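# Find the lighter check weight and place it on the red dish

## Task

Of the four check weights, one weighs less than the other three. Find it with the balance: the pointer sits over white when both pans hold equal loads, and tilts toward the lighter pan when they differ. Set that light weight lying flat on the red dish, and make sure none of the other three ends up on the dish. Everything except the weights and the dish must stay upright, and the balance must remain on the piece of furniture it currently stands on.

## Robot and tools

ROBOTS. There are three identical i2rt Big YAM arms: arm1, arm2 and arm3. Each has six revolute joints, a two-finger gripper and a wrist camera. Each foot (base_link) faces along its own +x. Foot poses in the scene frame (m, quaternion wxyz): arm1 at (-0.017, +1.211, +0.828), quat (+0.030, -0.003, -0.002, -1.000), so it faces roughly -x. arm2 at (+0.095, -0.011, +0.883), quat (+0.025, -0.002, -0.007, +1.000). arm3 at (-0.083, -1.202, +0.816), quat (+0.086, +0.005, -0.002, +0.996). Reach is about 1.0 m from the joint1 axis. The room cameras are room_a and room_b. The wrist cameras are arm1_cam_wrist, arm2_cam_wrist and arm3_cam_wrist.

FRAME. All poses use one scene frame. Its origin is on the floor and +z is up. "hand" is the point between the finger pads, about 1 cm behind the tips. The fingers point along the hand's +z, and they open and close along its y. hand_target is where the hand would be at the joint targets currently held. Printed positions can be off, especially at long reach, and hands often settle a centimetre or more from where they were sent.

move. Arguments are arm1, arm2, arm3 and cameras. Each arm key holds a separate object for that robot. An arm left out gets no new command but may keep pushing toward its old target. Inside an arm's object:
- joints: absolute targets by name, each joint independent. Ranges: joint1_rad -2.879..2.879 (yaw about the foot, positive counter-clockwise from above, 0 along the foot's facing). joint2_rad 0..3.141 (shoulder; 0 points the upper arm backward, and increasing lifts it up and then forward). joint3_rad 0..3.019 (elbow; 0 is folded, and increasing opens it). joint4_rad -1.692..1.57 (wrist pitch; positive tilts the fingers up). joint5_rad -1.57..1.57 (sideways swing; positive goes to the arm's right). joint6_rad -2.094..2.094 (roll; positive is clockwise seen from behind). gripper_m 0..0.093 (fingertip gap in metres). Done tolerances are ±0.045, 0.14, 0.09, 0.055, 0.03 and 0.035 rad, plus 0.003 m for the gripper.
- target: one list of 7 numbers [x, y, z, qw, qx, qy, qz]. This is an absolute hand pose in the scene frame, in metres, in the same format as the "hand" line. The hand travels in a straight line from its hand_target toward it. When target is given, joints may contain only gripper_m.
- speed: top speed of that path, 0.002..0.5 m/s (default 0.25), allowed only with target. Rotation is capped at twice this value in rad/s.
- min_time_s: 0.1..8 s, the minimum duration for that arm's joint motions. It is used with joints.
All motions in a call begin together. All target paths in one call finish together, paced by the slowest. A path lasts 0.5..10 s, and an action lasts at most 15 s. Each control step clamps the commanded pose to within 100 mm and 20° of the measured hand. Paths do not avoid obstacles or other arms, and hands can overshoot the speed when an arm is near straight. Unknown keys make a call invalid. Out-of-range values make it refused, and after a refusal the rest of that reply's move, wait and finished_scene calls are skipped. cameras is a list of names, or ["all"], or [] for none.

RESULTS. "move: arm1 done; arm2 time_out" summarises each moved arm. joint_status and hand_status describe how the last accepted action ended:
- off_target: the joint stopped short and may still be pushing.
- time_out: the joint holds a nearby target and keeps pushing. To relieve the push, send it its reported position.
- not_followed, joint command not followed, or pose unreachable: a self- or arm-collision check held the targets back. A withheld target pose is dropped.
on_its_own lists motion you did not command, and "held at" there is a target, not a reading. Arms not commanded appear under "as last shown" with status "not commanded". Joint velocities are in rad/s (gripper m/s), and "within noise" means the arm is still. Joint torques include gravity and have per-unit offsets, and readings 3 and 4 wrap at ±28 N m. Images may lag the state slightly, and the "pictures" line gives their order. A move with no action returns full state, all images and the scene number.

GRIPPER. On a hard object at full force, the reading is up to 0.005 m below the object's width, or on some units up to 0.002 m above it. Closed on nothing it reads 0.000-0.003. For a firm grip, aim about 0.005 m under the width at first touch. To release, command well above the current reading.

wait {seconds 0..10, cameras}: lets the scene run with no new commands. zoom_image {camera, region [x0,y0,x1,y1] in pixels, up to 504×504}: enlarges part of a camera's most recent image. All images are 672×504. finished_scene {scene}: ends the current scene permanently, and the goal must then hold on its own.

CAUTIONS. Never let two robots press together, including one gripper closing on another robot's fingers; that ends the scene. The clearance check can act too late, and it ignores fingers, housings and wrist cameras. Arms keep pushing after contact. Hard pushing, stretched poses and held loads heat motors: a MOTOR HOT line appears at 85 °C, and at 100 °C the arm goes limp for 30-60 s, with statuses reading limit_stop_at_motor_heat. If that happens, resend the targets. Don't drop things from height, slam, hit fixed or heavy items, tip over the balance or other objects, or knock anything off the work area or to the floor. Don't release a part while it is moving. Objects may occasionally be nudged by outside pushes. The scene keeps running while you think, so be quick and move smoothly.

Each tool is called after ">>>" as name([rows], argument=value, ...), one row to a line, values as JSON.

## Session

>>> move()

Scene clock: 0.00 s.
Joint torques (N m): no reading
Heat: arm1: hottest joint2_rad 37 °C; arm2: hottest joint2_rad 31 °C; arm3: hottest joint2_rad 36 °C.
Joint velocities: within noise
arm1.joint_positions: joint1_rad=+0.463 joint2_rad=+0.615 joint3_rad=+1.490 joint4_rad=-1.383 joint5_rad=+0.276 joint6_rad=+0.395 gripper_m=+0.09396
arm1.joint_status: not commanded
arm1.hand: x=-0.2166 y=+1.1519 z=+1.4100 quat_wxyz=(-0.119, -0.855, +0.016, +0.505) (m; scene frame)
arm1.hand_target: x=-0.2135 y=+1.1537 z=+1.4229 quat_wxyz=(-0.125, -0.847, +0.018, +0.516) (m; scene frame)
arm1.hand_status: not commanded
arm2.joint_positions: joint1_rad=+0.482 joint2_rad=+0.585 joint3_rad=+1.357 joint4_rad=-1.462 joint5_rad=+0.226 joint6_rad=+0.023 gripper_m=+0.09396
arm2.joint_status: not commanded
arm2.hand: x=-0.1095 y=-0.0683 z=+1.3892 quat_wxyz=(-0.010, +0.891, +0.138, -0.433) (m; scene frame)
arm2.hand_target: x=-0.1075 y=-0.0675 z=+1.4001 quat_wxyz=(-0.007, +0.885, +0.136, -0.444) (m; scene frame)
arm2.hand_status: not commanded
arm3.joint_positions: joint1_rad=-0.065 joint2_rad=+0.649 joint3_rad=+1.390 joint4_rad=-1.161 joint5_rad=-0.034 joint6_rad=-0.702 gripper_m=+0.09396
arm3.joint_status: not commanded
arm3.hand: x=-0.3410 y=-1.1470 z=+1.3892 quat_wxyz=(-0.236, +0.811, +0.203, -0.495) (m; scene frame)
arm3.hand_target: x=-0.3379 y=-1.1478 z=+1.4005 quat_wxyz=(-0.241, +0.804, +0.201, -0.504) (m; scene frame)
arm3.hand_status: not commanded
pictures: arm1_cam_wrist, arm2_cam_wrist, arm3_cam_wrist, room_a, room_b

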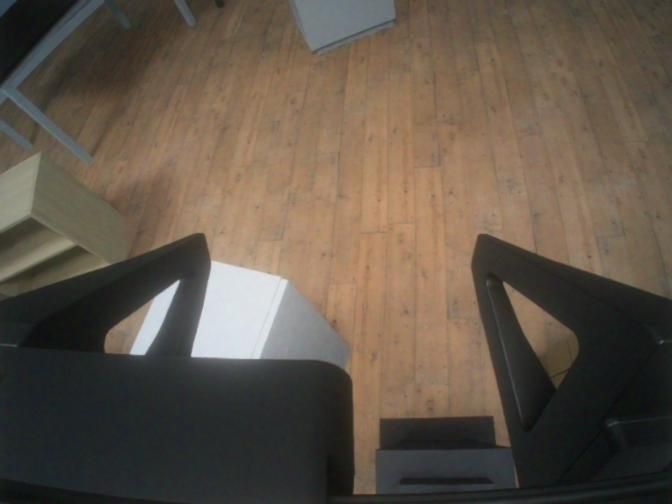

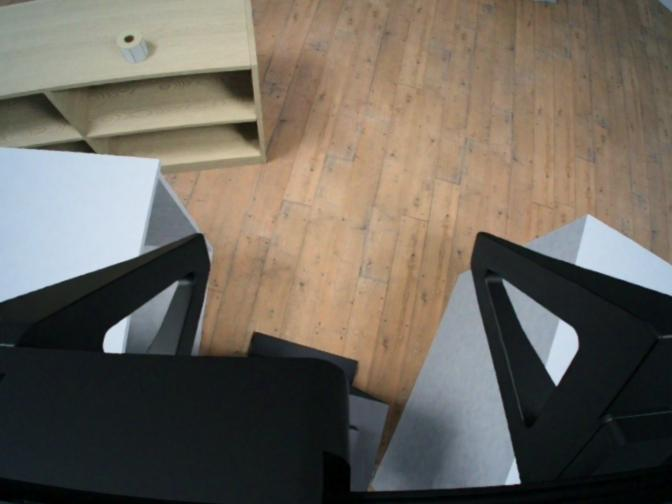

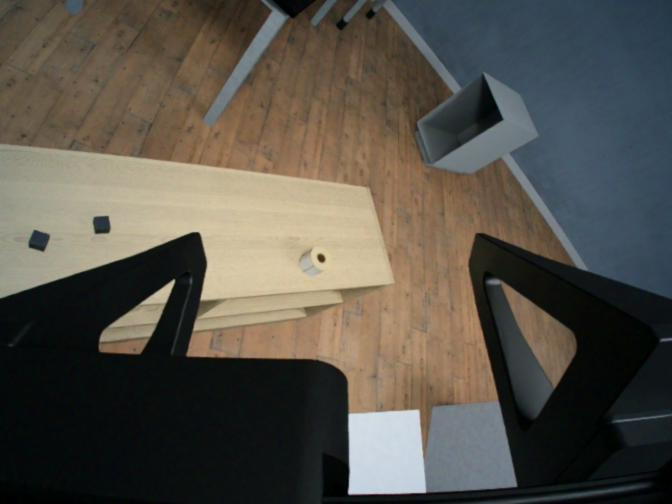

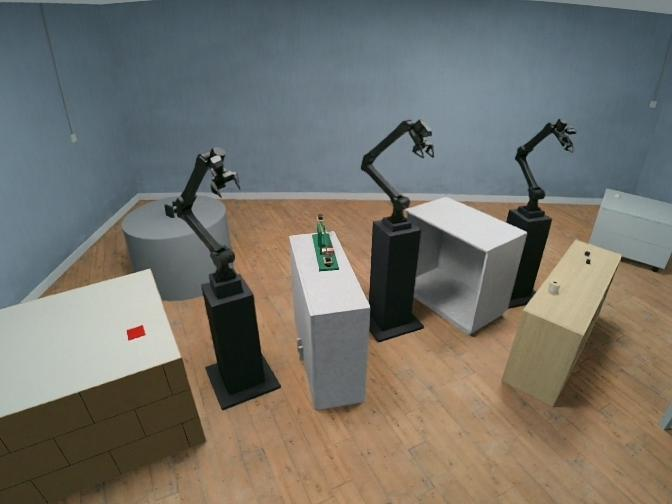

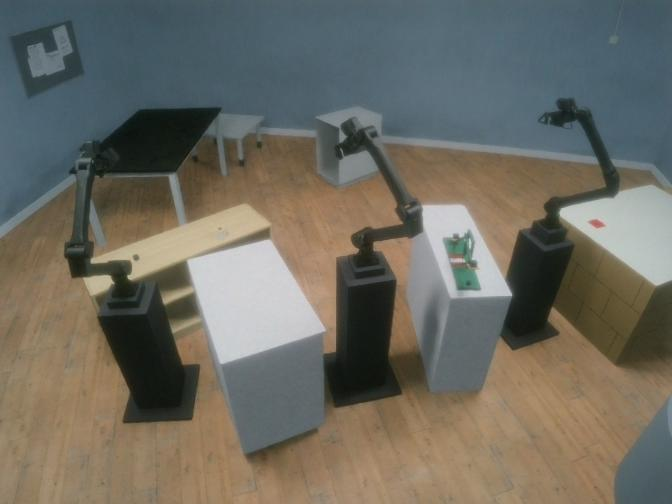

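>>> zoom_image(camera="room_a", region=[280, 200, 380, 300])

>>> zoom_image(camera="room_b", region=[400, 200, 500, 300])

>>> zoom_image(camera="room_a", region=[500, 220, 640, 340])

>>> zoom_image(camera="room_b", region=[80, 200, 280, 340])

>>> zoom_image(camera="room_a", region=[80, 280, 200, 380])

Scaled by 5.040 from the camera's 672x504 image, which has a finer 960x720 frame.

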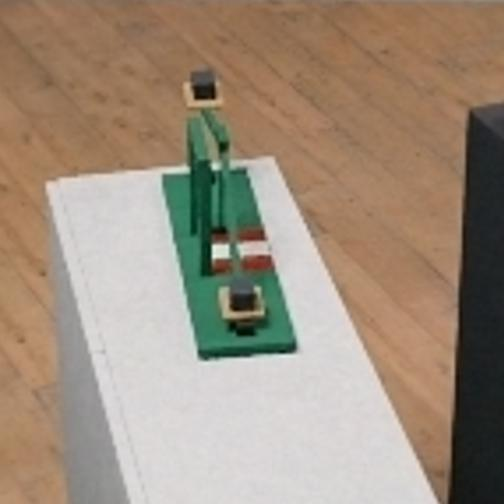

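Scaled by 5.040 from the camera's 672x504 image, which has a finer 960x720 frame.

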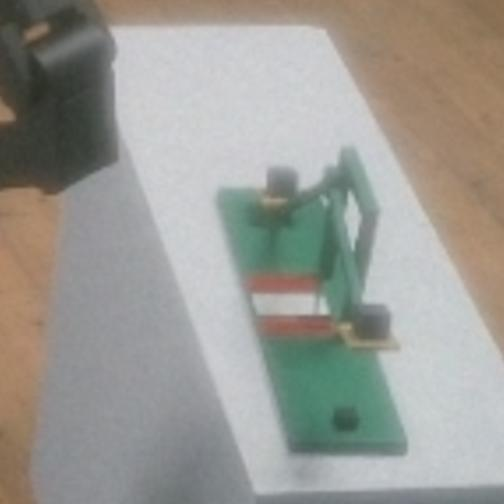

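Scaled by 3.600 from the camera's 672x504 image, which has a finer 960x720 frame.

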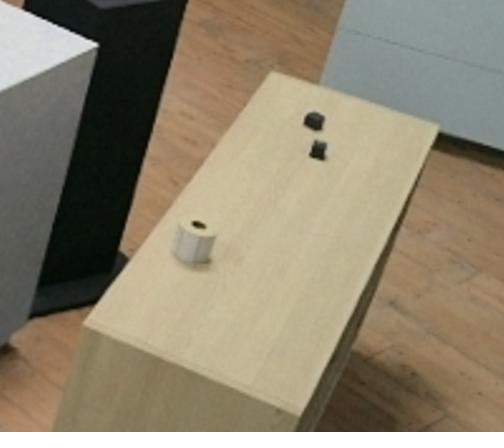

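Scaled by 2.520 from the camera's 672x504 image, which has a finer 960x720 frame.

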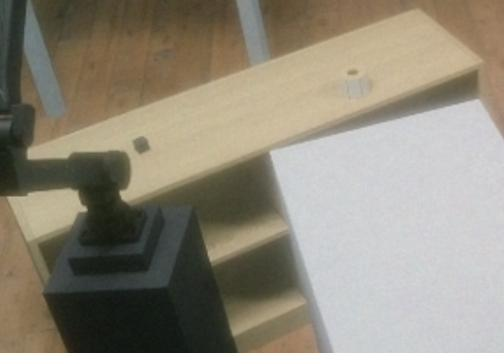

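Scaled by 4.200 from the camera's 672x504 image, which has a finer 960x720 frame.

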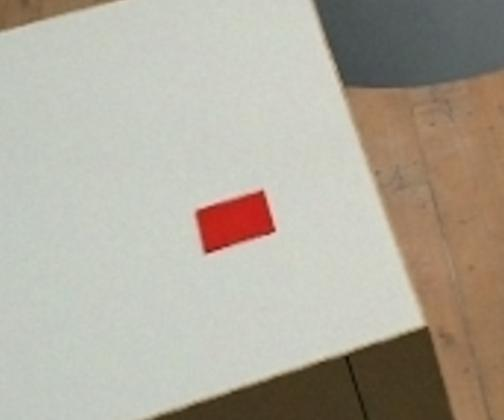

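>>> move(arm1={"joints": {"joint1_rad": 1.72, "joint5_rad": 0, "joint6_rad": 0, "joint4_rad": -1.35}}, cameras=["arm1_cam_wrist", "room_b"])

>>> zoom_image(camera="room_b", region=[435, 225, 485, 275])

Scene clock: 5.53 s.
Joint torques (N m): arm1=[1.08 2.96 10.22 2.76 -0.01 -0.24] | arm2=[1.38 2.08 10.99 1.96 0.09 0.11] | arm3=[-1.08 0.44 8.8 2.09 -0.01 0.02]
Heat: arm1: hottest joint2_rad 37 °C; arm2: hottest joint2_rad 31 °C; arm3: hottest joint2_rad 36 °C.
move: arm1 done
Joint velocities: within noise
arm1.joint_positions: joint1_rad=+1.706 joint2_rad=+0.615 joint3_rad=+1.490 joint4_rad=-1.369 joint5_rad=+0.002 joint6_rad=+0.014 gripper_m=+0.09397
arm1.joint_status: all done
arm1.hand: x=+0.0281 y=+1.0032 z=+1.4090 quat_wxyz=(-0.397, -0.548, -0.660, +0.327) (m; scene frame)
arm1.hand_target: x=+0.0311 y=+1.0060 z=+1.4248 quat_wxyz=(-0.412, -0.531, -0.659, +0.338) (m; scene frame)
arm1.hand_status: not commanded
arm2, arm3: as last shown
arm3.hand_target: x=-0.3379 y=-1.1478 z=+1.4005 quat_wxyz=(-0.241, +0.805, +0.201, -0.504) (m; scene frame)
pictures: arm1_cam_wrist, room_b
camera_calibration:
arm1_cam_wrist: T_world_to_cam=[[-0.982681, -0.185303, -0.000796117, 0.214619], [-0.167111, 0.888051, -0.428298, -0.279762], [0.0800717, -0.420748, -0.903637, 1.82061], [0, 0, 0, 1]] pos_world=[0.0183712, 1.05423, 1.52552]

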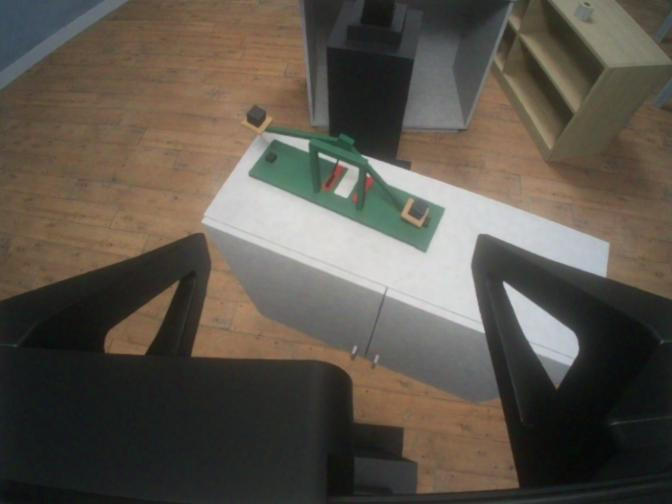

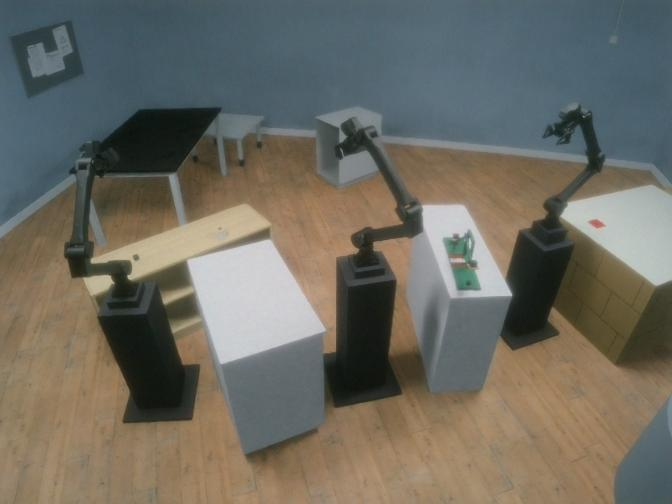

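Scaled by 10.080 from the camera's 672x504 image, which has a finer 960x720 frame.

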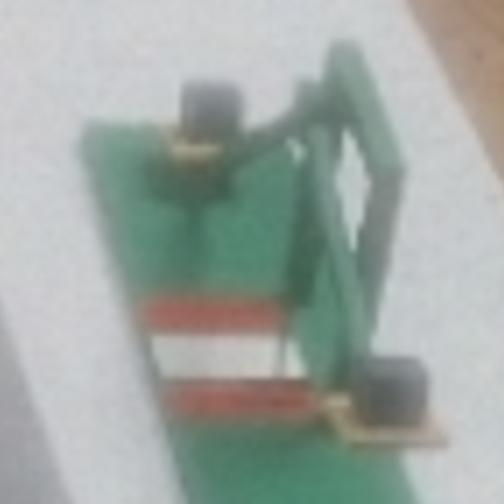

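>>> zoom_image(camera="arm1_cam_wrist", region=[230, 90, 460, 262])

>>> zoom_image(camera="arm1_cam_wrist", region=[305, 125, 385, 215])

Scaled by 2.191 from the camera's 672x504 image, which has a finer 960x720 frame.

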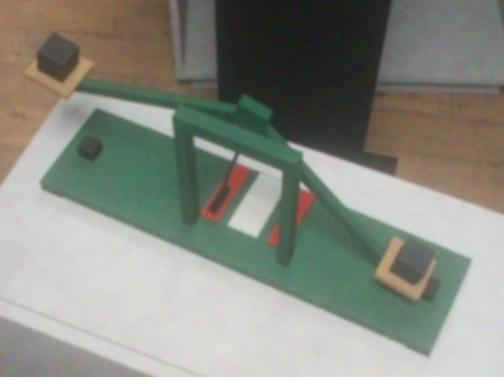

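Scaled by 5.600 from the camera's 672x504 image, which has a finer 960x720 frame.

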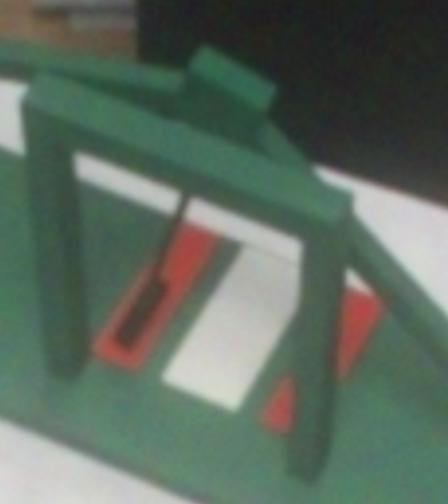

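>>> move(arm1={"target": [0.262, 0.597, 1.12, 0.217, 0.523, 0.812, -0.140], "speed": 0.35}, cameras=["arm1_cam_wrist", "room_b"])

Scene clock: 9.97 s.
Joint torques (N m): arm1=[0.38 -13.57 15.76 0.92 -0.04 -0.25] | arm2=[1.55 2.14 10.93 1.91 0.08 0.11] | arm3=[-1.2 0.44 8.77 2.07 -0.01 0.01]
Heat: arm1: hottest joint2_rad 37 °C; arm2: hottest joint2_rad 31 °C; arm3: hottest joint2_rad 36 °C.
move: arm1 off_target
Joint velocities: within noise
arm1.joint_positions: joint1_rad=+1.918 joint2_rad=+1.780 joint3_rad=+1.775 joint4_rad=-1.092 joint5_rad=-0.007 joint6_rad=+0.014 gripper_m=+0.09397
arm1.joint_status: not commanded
arm1.hand: x=+0.2481 y=+0.6053 z=+1.0940 quat_wxyz=(-0.197, -0.538, -0.809, +0.129) (m; scene frame)
arm1.hand_target: x=+0.2613 y=+0.5984 z=+1.1199 quat_wxyz=(-0.217, -0.523, -0.812, +0.140) (m; scene frame)
arm1.hand_status: off_target (0.031 m and 3.1 deg from the pose sent, 0.551 m and 34.7 deg at the start)
arm2, arm3: as last shown
pictures: arm1_cam_wrist, room_b
camera_calibration:
arm1_cam_wrist: T_world_to_cam=[[-0.921162, -0.389177, -0.00111006, 0.465312], [-0.384255, 0.909052, 0.161161, -0.628168], [-0.061711, 0.148882, -0.986928, 1.1324], [0, 0, 0, 1]] pos_world=[0.257133, 0.583531, 1.21935]

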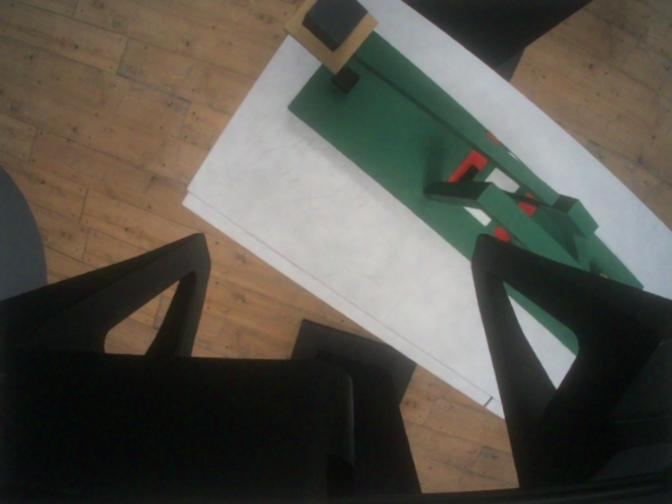

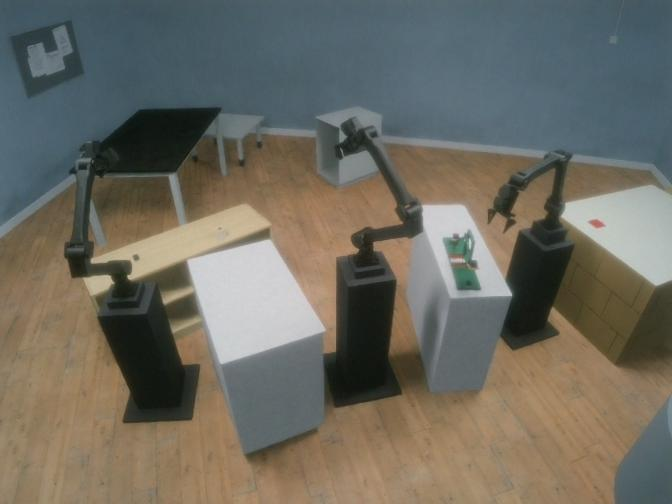

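>>> zoom_image(camera="arm1_cam_wrist", region=[260, 0, 420, 120])

Scaled by 3.150 from the camera's 672x504 image, which has a finer 960x720 frame.

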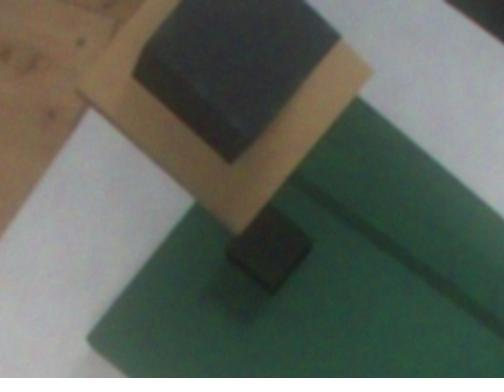

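>>> move(arm1={"target": [0.337, 0.513, 1.035, 0.1258, 0.7943, 0.5676, -0.1761], "speed": 0.3}, cameras=["arm1_cam_wrist", "room_b", "room_a"])

>>> zoom_image(camera="room_b", region=[435, 205, 515, 285])

>>> zoom_image(camera="room_a", region=[280, 190, 360, 270])

Scene clock: 14.63 s.
Joint torques (N m): arm1=[0.26 -18.84 15.39 0.44 0.39 0.02] | arm2=[1.67 2.08 10.96 1.96 0.1 0.12] | arm3=[-1.14 0.38 8.77 2.07 -0.01 0.01]
Heat: arm1: hottest joint2_rad 38 °C; arm2: hottest joint3_rad 32 °C; arm3: hottest joint2_rad 36 °C.
move: arm1 off_target
Joint velocities: within noise
arm1.joint_positions: joint1_rad=+2.038 joint2_rad=+2.346 joint3_rad=+2.527 joint4_rad=-1.496 joint5_rad=+0.317 joint6_rad=+0.806 gripper_m=+0.09397
arm1.joint_status: not commanded
arm1.hand: x=+0.3256 y=+0.5180 z=+1.0201 quat_wxyz=(-0.107, -0.793, -0.574, +0.174) (m; scene frame)
arm1.hand_target: x=+0.3366 y=+0.5141 z=+1.0349 quat_wxyz=(-0.127, -0.794, -0.568, +0.176) (m; scene frame)
arm1.hand_status: off_target (0.019 m and 2.3 deg from the pose sent, 0.141 m and 41.8 deg at the start)
arm2, arm3: as last shown
pictures: arm1_cam_wrist, room_a, room_b
camera_calibration:
arm1_cam_wrist: T_world_to_cam=[[-0.947427, 0.318139, 0.0341836, 0.108807], [0.317446, 0.921177, 0.22508, -0.807109], [0.0401176, 0.224098, -0.97374, 0.991767], [0, 0, 0, 1]] pos_world=[0.319512, 0.486622, 1.14367]

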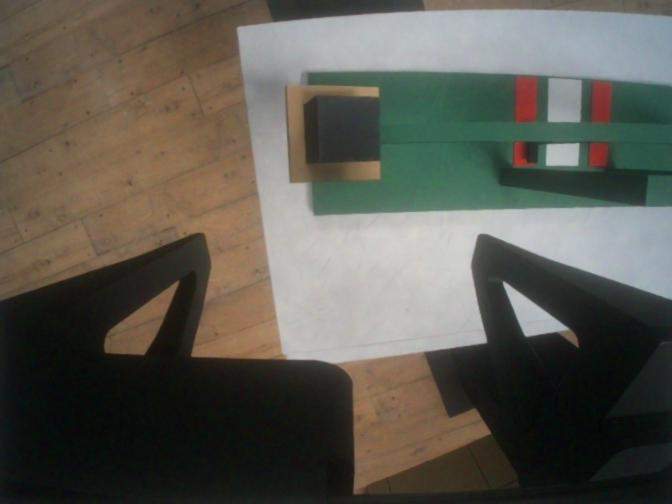

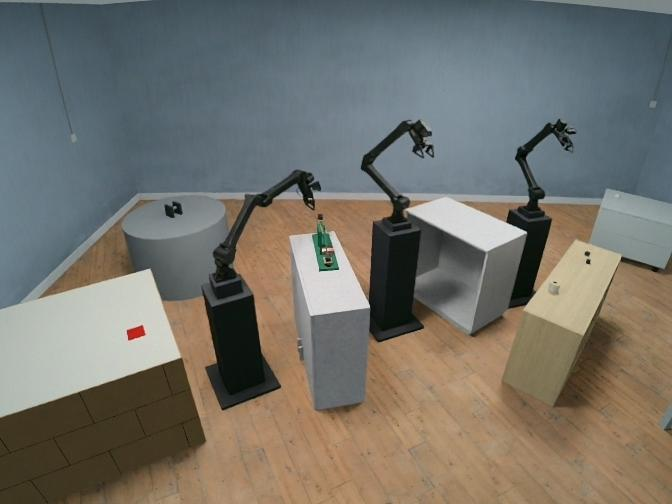

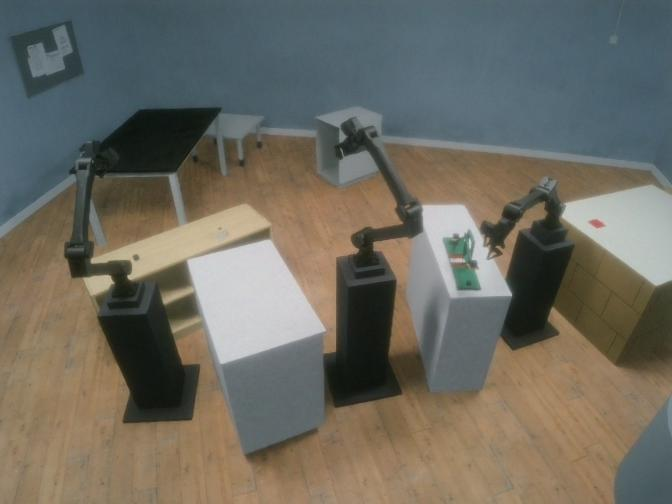

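Scaled by 6.300 from the camera's 672x504 image, which has a finer 960x720 frame.

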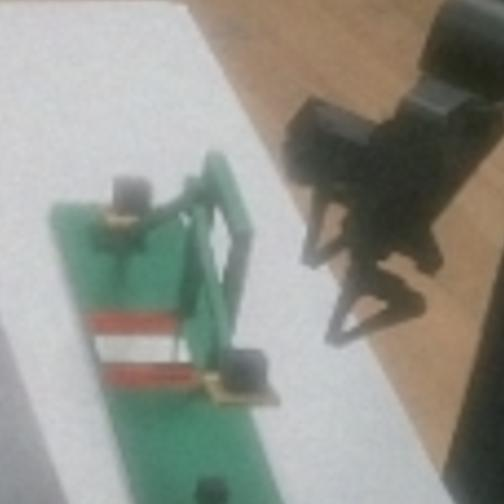

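Scaled by 6.300 from the camera's 672x504 image, which has a finer 960x720 frame.

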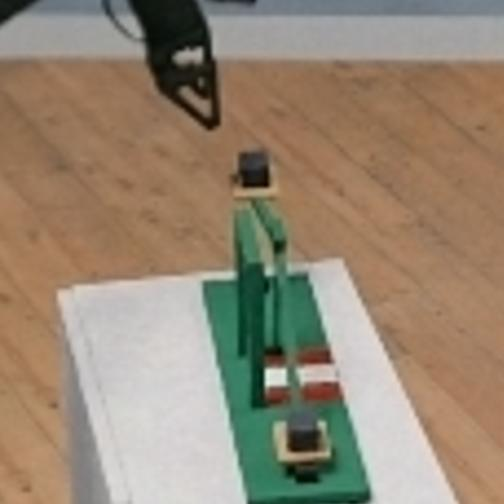

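>>> zoom_image(camera="arm1_cam_wrist", region=[270, 70, 400, 200])

Scaled by 3.877 from the camera's 672x504 image, which has a finer 960x720 frame.

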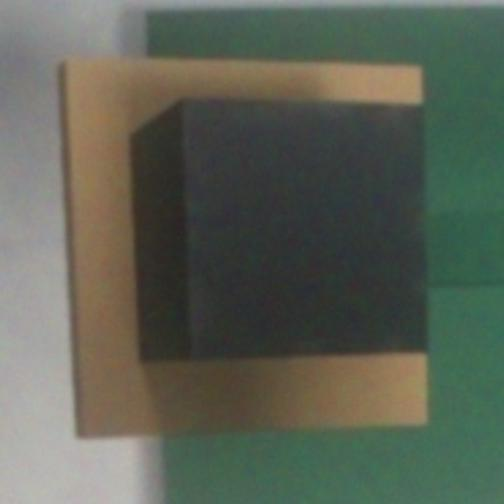

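>>> move(arm1={"target": [0.3125, 0.4926, 0.985, 0.2151, 0.803, 0.5435, -0.111], "speed": 0.2}, cameras=["arm1_cam_wrist", "room_b", "room_a"])

>>> zoom_image(camera="room_b", region=[435, 205, 515, 285])

>>> zoom_image(camera="room_a", region=[290, 180, 350, 240])

>>> zoom_image(camera="arm1_cam_wrist", region=[240, 70, 440, 220])

Scene clock: 17.73 s.
Joint torques (N m): arm1=[-0.21 -20.84 11.25 1.61 0.15 -0.06] | arm2=[1.49 2.08 10.95 1.94 0.08 0.11] | arm3=[-1.08 0.44 8.79 2.09 -0.01 0.02]
Heat: arm1: hottest joint2_rad 39 °C; arm2: hottest joint3_rad 32 °C; arm3: hottest joint2_rad 36 °C.
move: arm1 off_target
Joint velocities: within noise
arm1.joint_positions: joint1_rad=+1.974 joint2_rad=+2.229 joint3_rad=+2.130 joint4_rad=-1.064 joint5_rad=+0.153 joint6_rad=+0.806 gripper_m=+0.09397
arm1.joint_status: not commanded
arm1.hand: x=+0.3106 y=+0.4980 z=+0.9543 quat_wxyz=(-0.188, -0.806, -0.550, +0.108) (m; scene frame)
arm1.hand_target: x=+0.3123 y=+0.4932 z=+0.9848 quat_wxyz=(-0.215, -0.803, -0.544, +0.111) (m; scene frame)
arm1.hand_status: off_target (0.031 m and 3.2 deg from the pose sent, 0.045 m and 14.9 deg at the start)
arm2, arm3: as last shown
pictures: arm1_cam_wrist, room_a, room_b
camera_calibration:
arm1_cam_wrist: T_world_to_cam=[[-0.929159, 0.322355, -0.180973, 0.300755], [0.278176, 0.932083, 0.232034, -0.768908], [0.243479, 0.165254, -0.955724, 0.881742], [0, 0, 0, 1]] pos_world=[0.278655, 0.474025, 1.07554]

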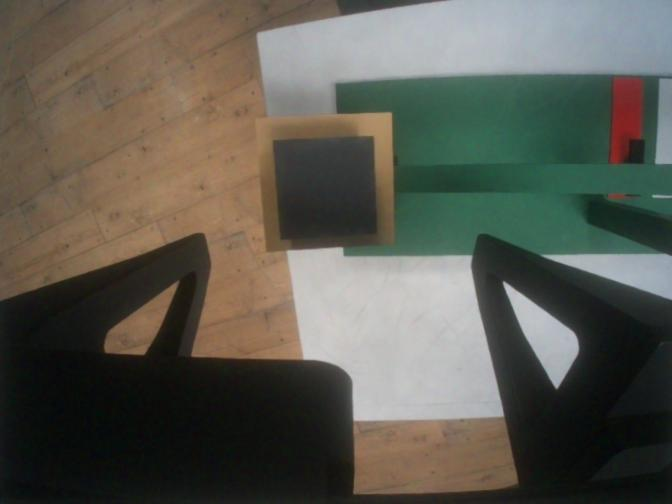

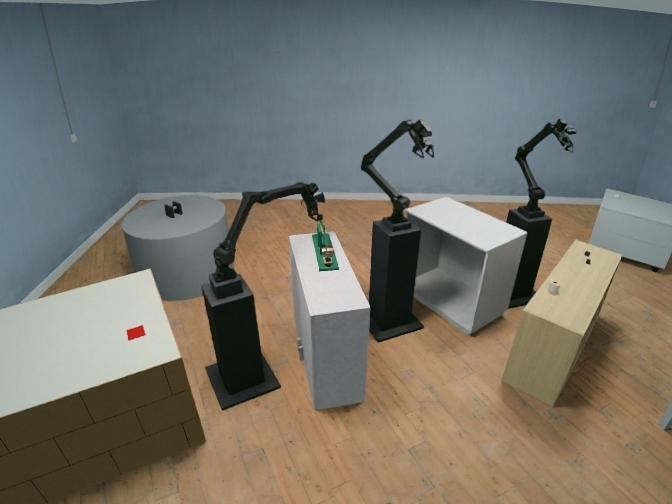

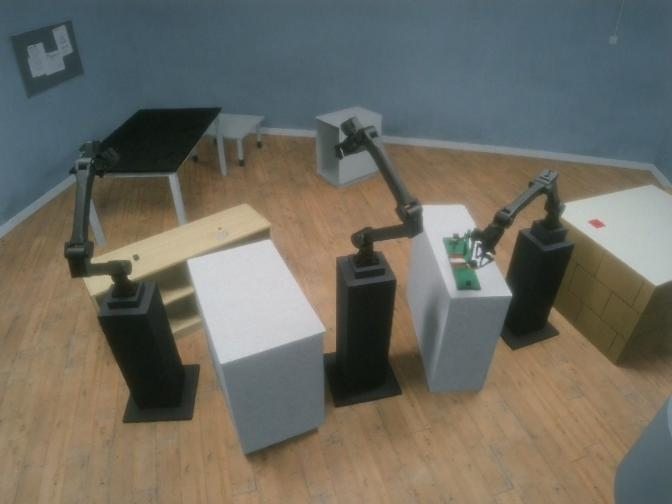

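Scaled by 6.300 from the camera's 672x504 image, which has a finer 960x720 frame.

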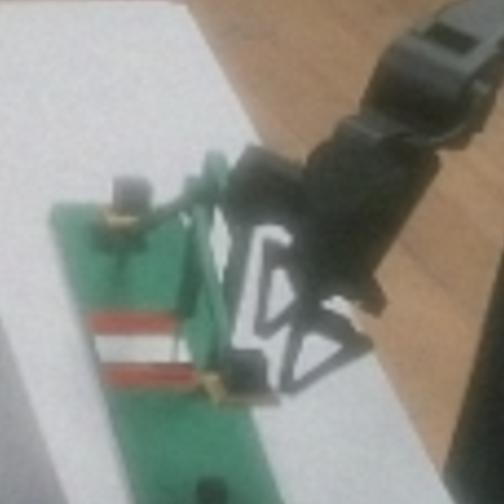

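Scaled by 8.400 from the camera's 672x504 image, which has a finer 960x720 frame.

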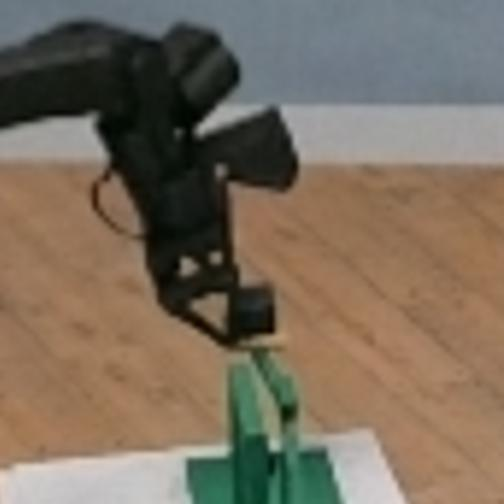

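Scaled by 2.520 from the camera's 672x504 image, which has a finer 960x720 frame.

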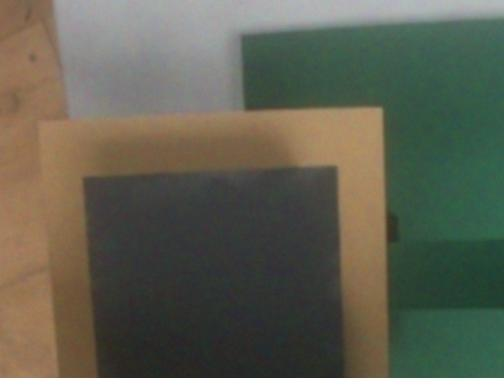

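>>> move(arm1={"target": [0.309, 0.4680, 0.9885, 0.2151, 0.803, 0.5435, -0.111], "speed": 0.1}, cameras=["arm1_cam_wrist", "room_b", "room_a"])

>>> zoom_image(camera="room_b", region=[445, 225, 505, 285])

>>> zoom_image(camera="room_a", region=[290, 180, 350, 240])

Scene clock: 20.20 s.
Joint torques (N m): arm1=[-1.73 -18.26 15.58 0.81 0.13 -0.21] | arm2=[1.55 2.43 10.97 1.94 0.08 0.11] | arm3=[-1.14 0.38 8.79 2.06 -0.01 0.02]
Heat: arm1: hottest joint3_rad 40 °C; arm2: hottest joint3_rad 33 °C; arm3: hottest joint2_rad 36 °C.
move: arm1 off_target
Joint velocities: within noise
arm1.joint_positions: joint1_rad=+1.965 joint2_rad=+2.257 joint3_rad=+2.214 joint4_rad=-1.102 joint5_rad=+0.146 joint6_rad=+0.802 gripper_m=+0.09397
arm1.joint_status: not commanded
arm1.hand: x=+0.3116 y=+0.4842 z=+0.9700 quat_wxyz=(-0.198, -0.806, -0.548, +0.107) (m; scene frame)
arm1.hand_target: x=+0.3083 y=+0.4692 z=+0.9886 quat_wxyz=(-0.216, -0.803, -0.544, +0.112) (m; scene frame)
arm1.hand_status: off_target (0.025 m and 2.1 deg from the pose sent, 0.045 m and 3.2 deg at the start)
arm2, arm3: as last shown
pictures: arm1_cam_wrist, room_a, room_b
camera_calibration:
arm1_cam_wrist: T_world_to_cam=[[-0.926246, 0.320809, -0.197861, 0.325141], [0.276393, 0.935018, 0.222146, -0.751337], [0.25627, 0.151075, -0.954726, 0.900585], [0, 0, 0, 1]] pos_world=[0.278032, 0.462149, 1.09105]

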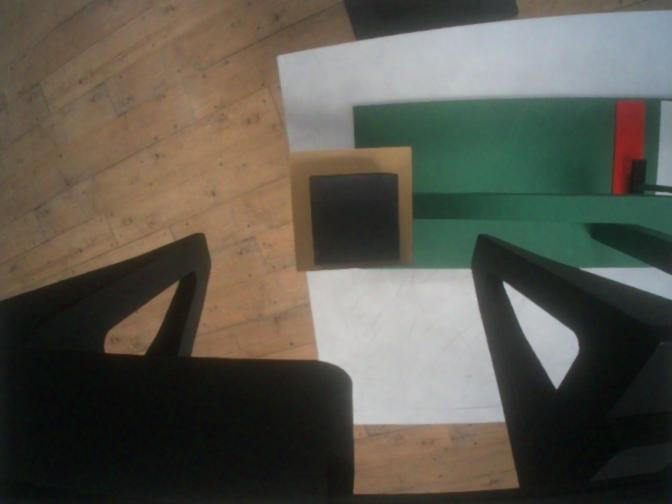

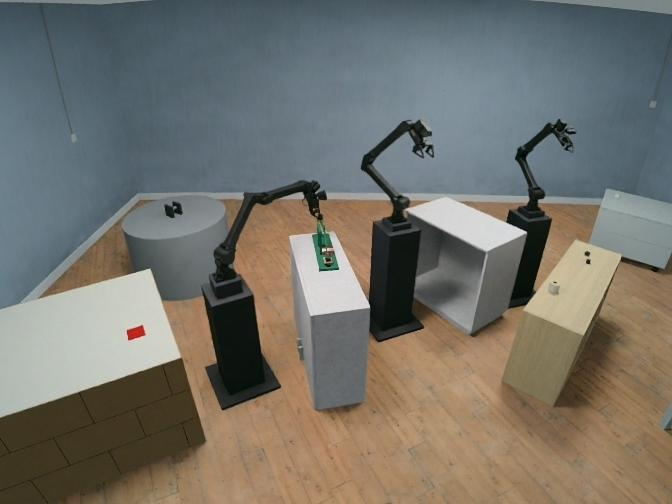

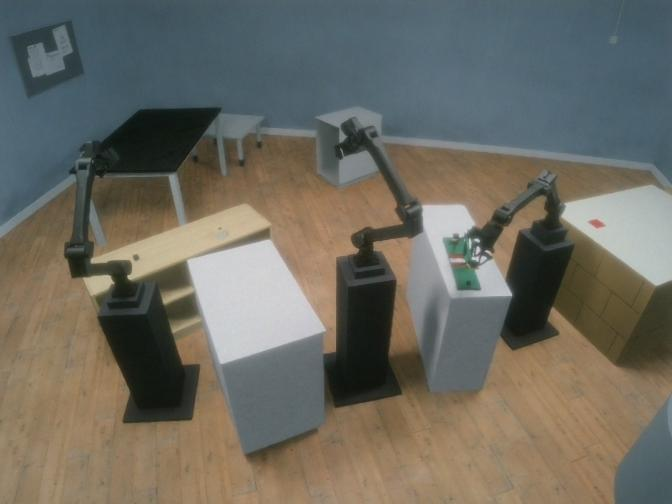

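Scaled by 8.400 from the camera's 672x504 image, which has a finer 960x720 frame.

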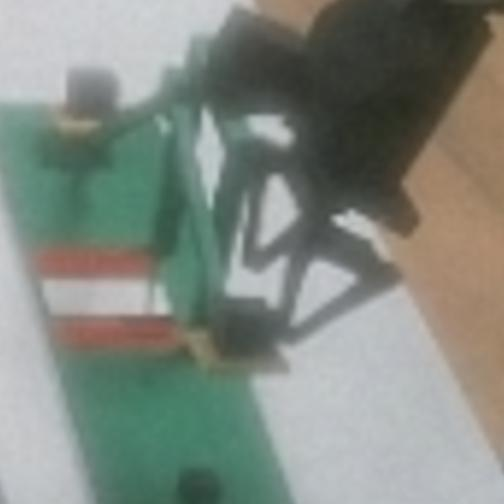

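Scaled by 8.400 from the camera's 672x504 image, which has a finer 960x720 frame.

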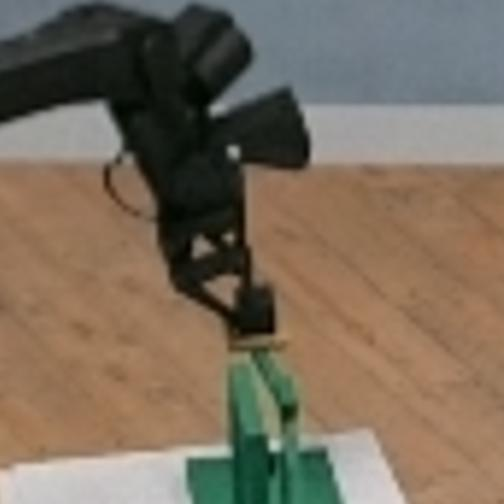

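>>> move(arm1={"target": [0.3045, 0.4600, 0.981, 0.2151, 0.803, 0.5435, -0.111], "speed": 0.1}, cameras=["arm1_cam_wrist", "room_b", "room_a"])

>>> zoom_image(camera="room_b", region=[445, 225, 505, 285])

>>> zoom_image(camera="room_a", region=[290, 180, 350, 240])

Scene clock: 21.73 s.
Joint torques (N m): arm1=[-1.67 -18.2 15.71 0.98 0.09 -0.26] | arm2=[1.61 2.02 10.93 1.95 0.09 0.11] | arm3=[-1.14 0.44 8.79 2.09 -0.01 0.01]
Heat: arm1: hottest joint2_rad 40 °C; arm2: hottest joint3_rad 33 °C; arm3: hottest joint2_rad 36 °C.
move: arm1 off_target
Joint velocities: within noise
arm1.joint_positions: joint1_rad=+1.955 joint2_rad=+2.274 joint3_rad=+2.229 joint4_rad=-1.102 joint5_rad=+0.141 joint6_rad=+0.796 gripper_m=+0.09397
arm1.joint_status: not commanded
arm1.hand: x=+0.3063 y=+0.4778 z=+0.9635 quat_wxyz=(-0.196, -0.807, -0.546, +0.107) (m; scene frame)
arm1.hand_target: x=+0.3038 y=+0.4614 z=+0.9811 quat_wxyz=(-0.216, -0.803, -0.544, +0.112) (m; scene frame)
arm1.hand_status: off_target (0.025 m and 2.3 deg from the pose sent, 0.028 m and 2.1 deg at the start)
arm2, arm3: as last shown
pictures: arm1_cam_wrist, room_a, room_b
camera_calibration:
arm1_cam_wrist: T_world_to_cam=[[-0.925016, 0.325098, -0.196614, 0.31739], [0.279982, 0.93311, 0.225645, -0.745941], [0.256819, 0.153677, -0.954163, 0.894844], [0, 0, 0, 1]] pos_world=[0.272627, 0.455346, 1.08455]

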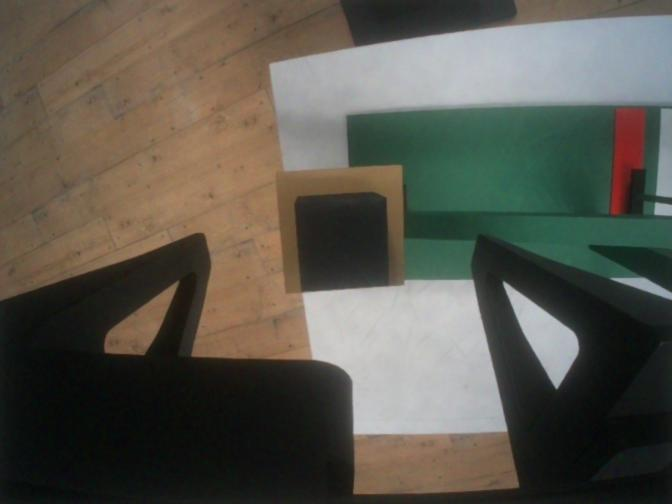

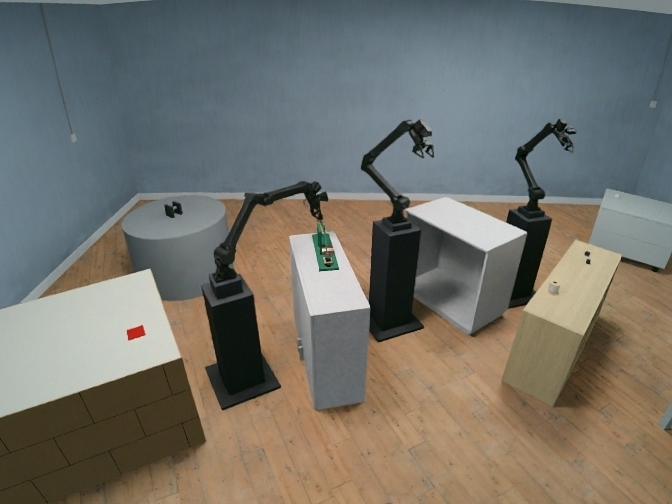

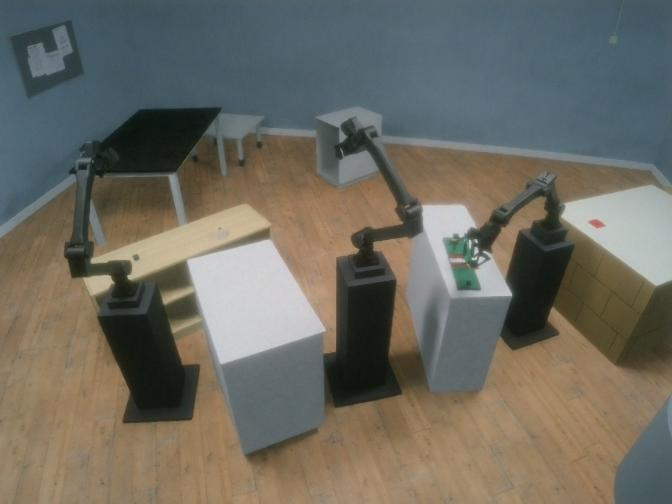

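Scaled by 8.400 from the camera's 672x504 image, which has a finer 960x720 frame.

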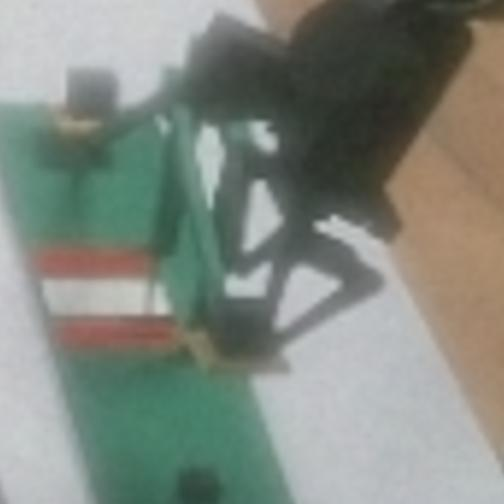

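Scaled by 8.400 from the camera's 672x504 image, which has a finer 960x720 frame.

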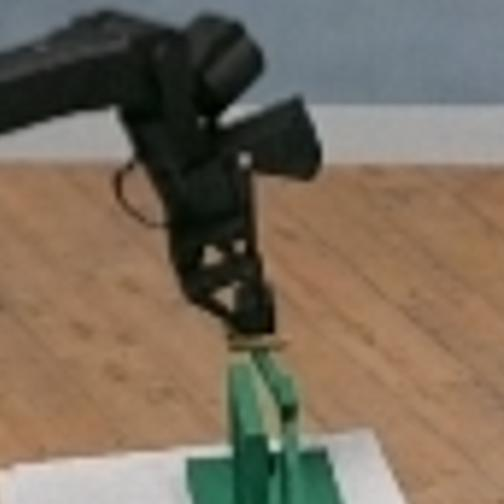

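>>> move(arm1={"target": [0.3038, 0.4564, 0.971, 0.2151, 0.803, 0.5435, -0.111], "speed": 0.08})

>>> move(arm1={"joints": {"gripper_m": 0.045}}, cameras=["arm1_cam_wrist", "room_b"])

>>> zoom_image(camera="room_b", region=[445, 225, 505, 285])

Scene clock: 23.27 s.
Joint torques (N m): arm1=[-1.32 -17.9 15.43 1.61 0.09 -0.25] | arm2=[1.49 2.32 11 1.99 0.08 0.11] | arm3=[-1.26 0.44 8.77 2.06 -0.01 0.01]
Heat: arm1: hottest joint3_rad 41 °C; arm2: hottest joint3_rad 33 °C; arm3: hottest joint2_rad 36 °C.
move: arm1 off_target
Joint velocities: within noise
arm1.joint_positions: joint1_rad=+1.955 joint2_rad=+2.288 joint3_rad=+2.230 joint4_rad=-1.102 joint5_rad=+0.140 joint6_rad=+0.794 gripper_m=+0.09397
arm1.joint_status: not commanded
arm1.hand: x=+0.3065 y=+0.4777 z=+0.9531 quat_wxyz=(-0.190, -0.807, -0.549, +0.105) (m; scene frame)
arm1.hand_target: x=+0.3029 y=+0.4581 z=+0.9715 quat_wxyz=(-0.216, -0.803, -0.544, +0.112) (m; scene frame)
arm1.hand_status: off_target (0.028 m and 3.1 deg from the pose sent, 0.023 m and 2.3 deg at the start)
arm2, arm3: as last shown
pictures: none

Scene clock: 23.97 s.
Joint torques (N m): arm1=[-1.9 -18.26 15.43 1.61 0.11 -0.25] | arm2=[1.44 2.32 11.02 1.88 0.08 0.11] | arm3=[-1.2 0.38 8.81 2.06 -0.01 0]
Heat: arm1: hottest joint3_rad 41 °C; arm2: hottest joint3_rad 33 °C; arm3: hottest joint2_rad 36 °C.
move: arm1 done
Joint velocities: within noise
arm1.joint_positions: joint1_rad=+1.955 joint2_rad=+2.288 joint3_rad=+2.230 joint4_rad=-1.102 joint5_rad=+0.140 joint6_rad=+0.793 gripper_m=+0.04520
arm1.joint_status: all done
arm1.hand: x=+0.3065 y=+0.4777 z=+0.9531 quat_wxyz=(-0.190, -0.807, -0.549, +0.105) (m; scene frame)
arm1.hand_target: x=+0.3029 y=+0.4581 z=+0.9715 quat_wxyz=(-0.216, -0.803, -0.544, +0.112) (m; scene frame)
arm1.hand_status: not commanded
arm2.joint_positions: joint1_rad=+0.482 joint2_rad=+0.585 joint3_rad=+1.357 joint4_rad=-1.462 joint5_rad=+0.226 joint6_rad=+0.023 gripper_m=+0.09396
arm2.joint_status: not commanded
arm2.hand: x=-0.1095 y=-0.0683 z=+1.3892 quat_wxyz=(-0.010, +0.891, +0.138, -0.433) (m; scene frame)
arm2.hand_target: x=-0.1075 y=-0.0675 z=+1.4001 quat_wxyz=(-0.007, +0.885, +0.136, -0.444) (m; scene frame)
arm2.hand_status: not commanded
arm3.joint_positions: joint1_rad=-0.065 joint2_rad=+0.649 joint3_rad=+1.390 joint4_rad=-1.161 joint5_rad=-0.034 joint6_rad=-0.702 gripper_m=+0.09396
arm3.joint_status: not commanded
arm3.hand: x=-0.3410 y=-1.1470 z=+1.3892 quat_wxyz=(-0.236, +0.811, +0.203, -0.495) (m; scene frame)
arm3.hand_target: x=-0.3379 y=-1.1478 z=+1.4005 quat_wxyz=(-0.241, +0.805, +0.201, -0.504) (m; scene frame)
arm3.hand_status: not commanded
pictures: arm1_cam_wrist, room_b
camera_calibration:
arm1_cam_wrist: T_world_to_cam=[[-0.927154, 0.324555, -0.187216, 0.307525], [0.278475, 0.931196, 0.235213, -0.751336], [0.250675, 0.165944, -0.953743, 0.880468], [0, 0, 0, 1]] pos_world=[0.273641, 0.453724, 1.07404]

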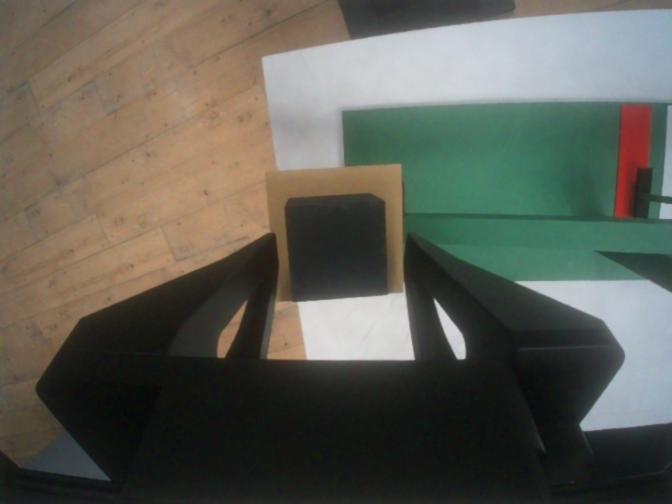

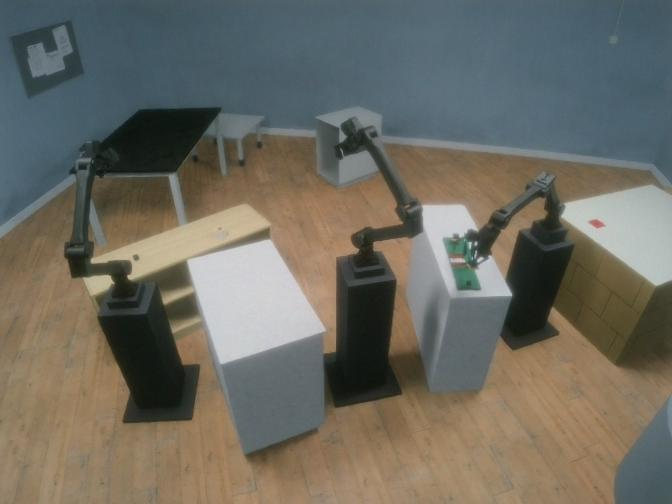

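Scaled by 8.400 from the camera's 672x504 image, which has a finer 960x720 frame.

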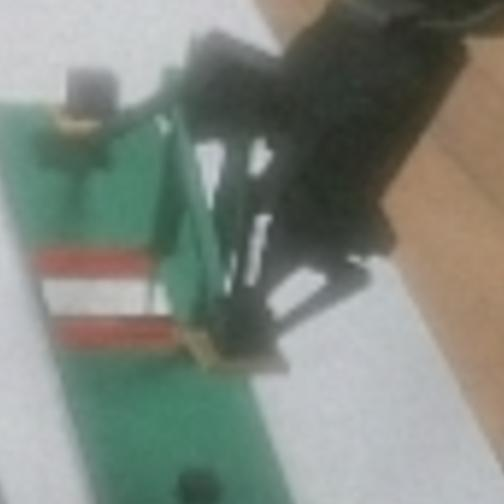

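>>> move(arm1={"joints": {"gripper_m": 0.022}}, cameras=["arm1_cam_wrist"])

Scene clock: 24.63 s.
Joint torques (N m): arm1=[-1.26 -17.79 15.34 1.62 0.12 -0.26] | arm2=[1.61 2.14 10.97 1.94 0.07 0.1] | arm3=[-1.14 0.44 8.77 2.06 0 0.01]
Heat: arm1: hottest joint3_rad 41 °C; arm2: hottest joint3_rad 33 °C; arm3: hottest joint2_rad 36 °C.
move: arm1 off_target
Joint velocities: within noise
arm1.joint_positions: joint1_rad=+1.955 joint2_rad=+2.288 joint3_rad=+2.230 joint4_rad=-1.102 joint5_rad=+0.139 joint6_rad=+0.793 gripper_m=+0.03076
arm1.joint_status: gripper_m off_target (ended at +0.03078, target +0.02200)
arm1.hand: x=+0.3067 y=+0.4777 z=+0.9531 quat_wxyz=(-0.190, -0.807, -0.549, +0.105) (m; scene frame)
arm1.hand_target: x=+0.3030 y=+0.4581 z=+0.9714 quat_wxyz=(-0.216, -0.803, -0.544, +0.112) (m; scene frame)
arm1.hand_status: not commanded
arm2, arm3: as last shown
pictures: arm1_cam_wrist
camera_calibration:
arm1_cam_wrist: T_world_to_cam=[[-0.927261, 0.323794, -0.188003, 0.30887], [0.277483, 0.931406, 0.235553, -0.751459], [0.251378, 0.166252, -0.953504, 0.87987], [0, 0, 0, 1]] pos_world=[0.27374, 0.453623, 1.07404]

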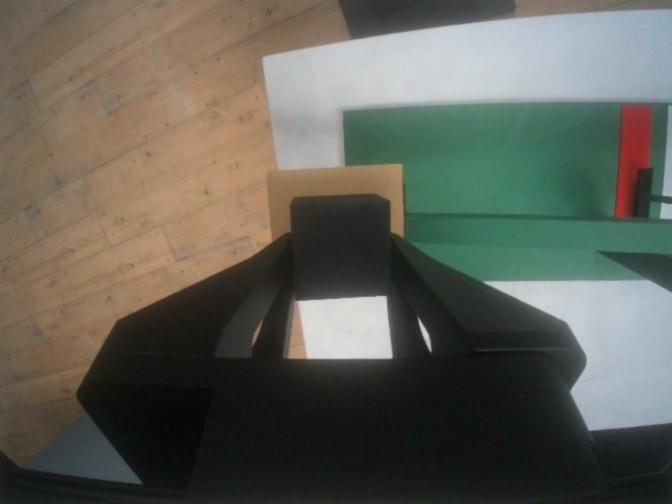

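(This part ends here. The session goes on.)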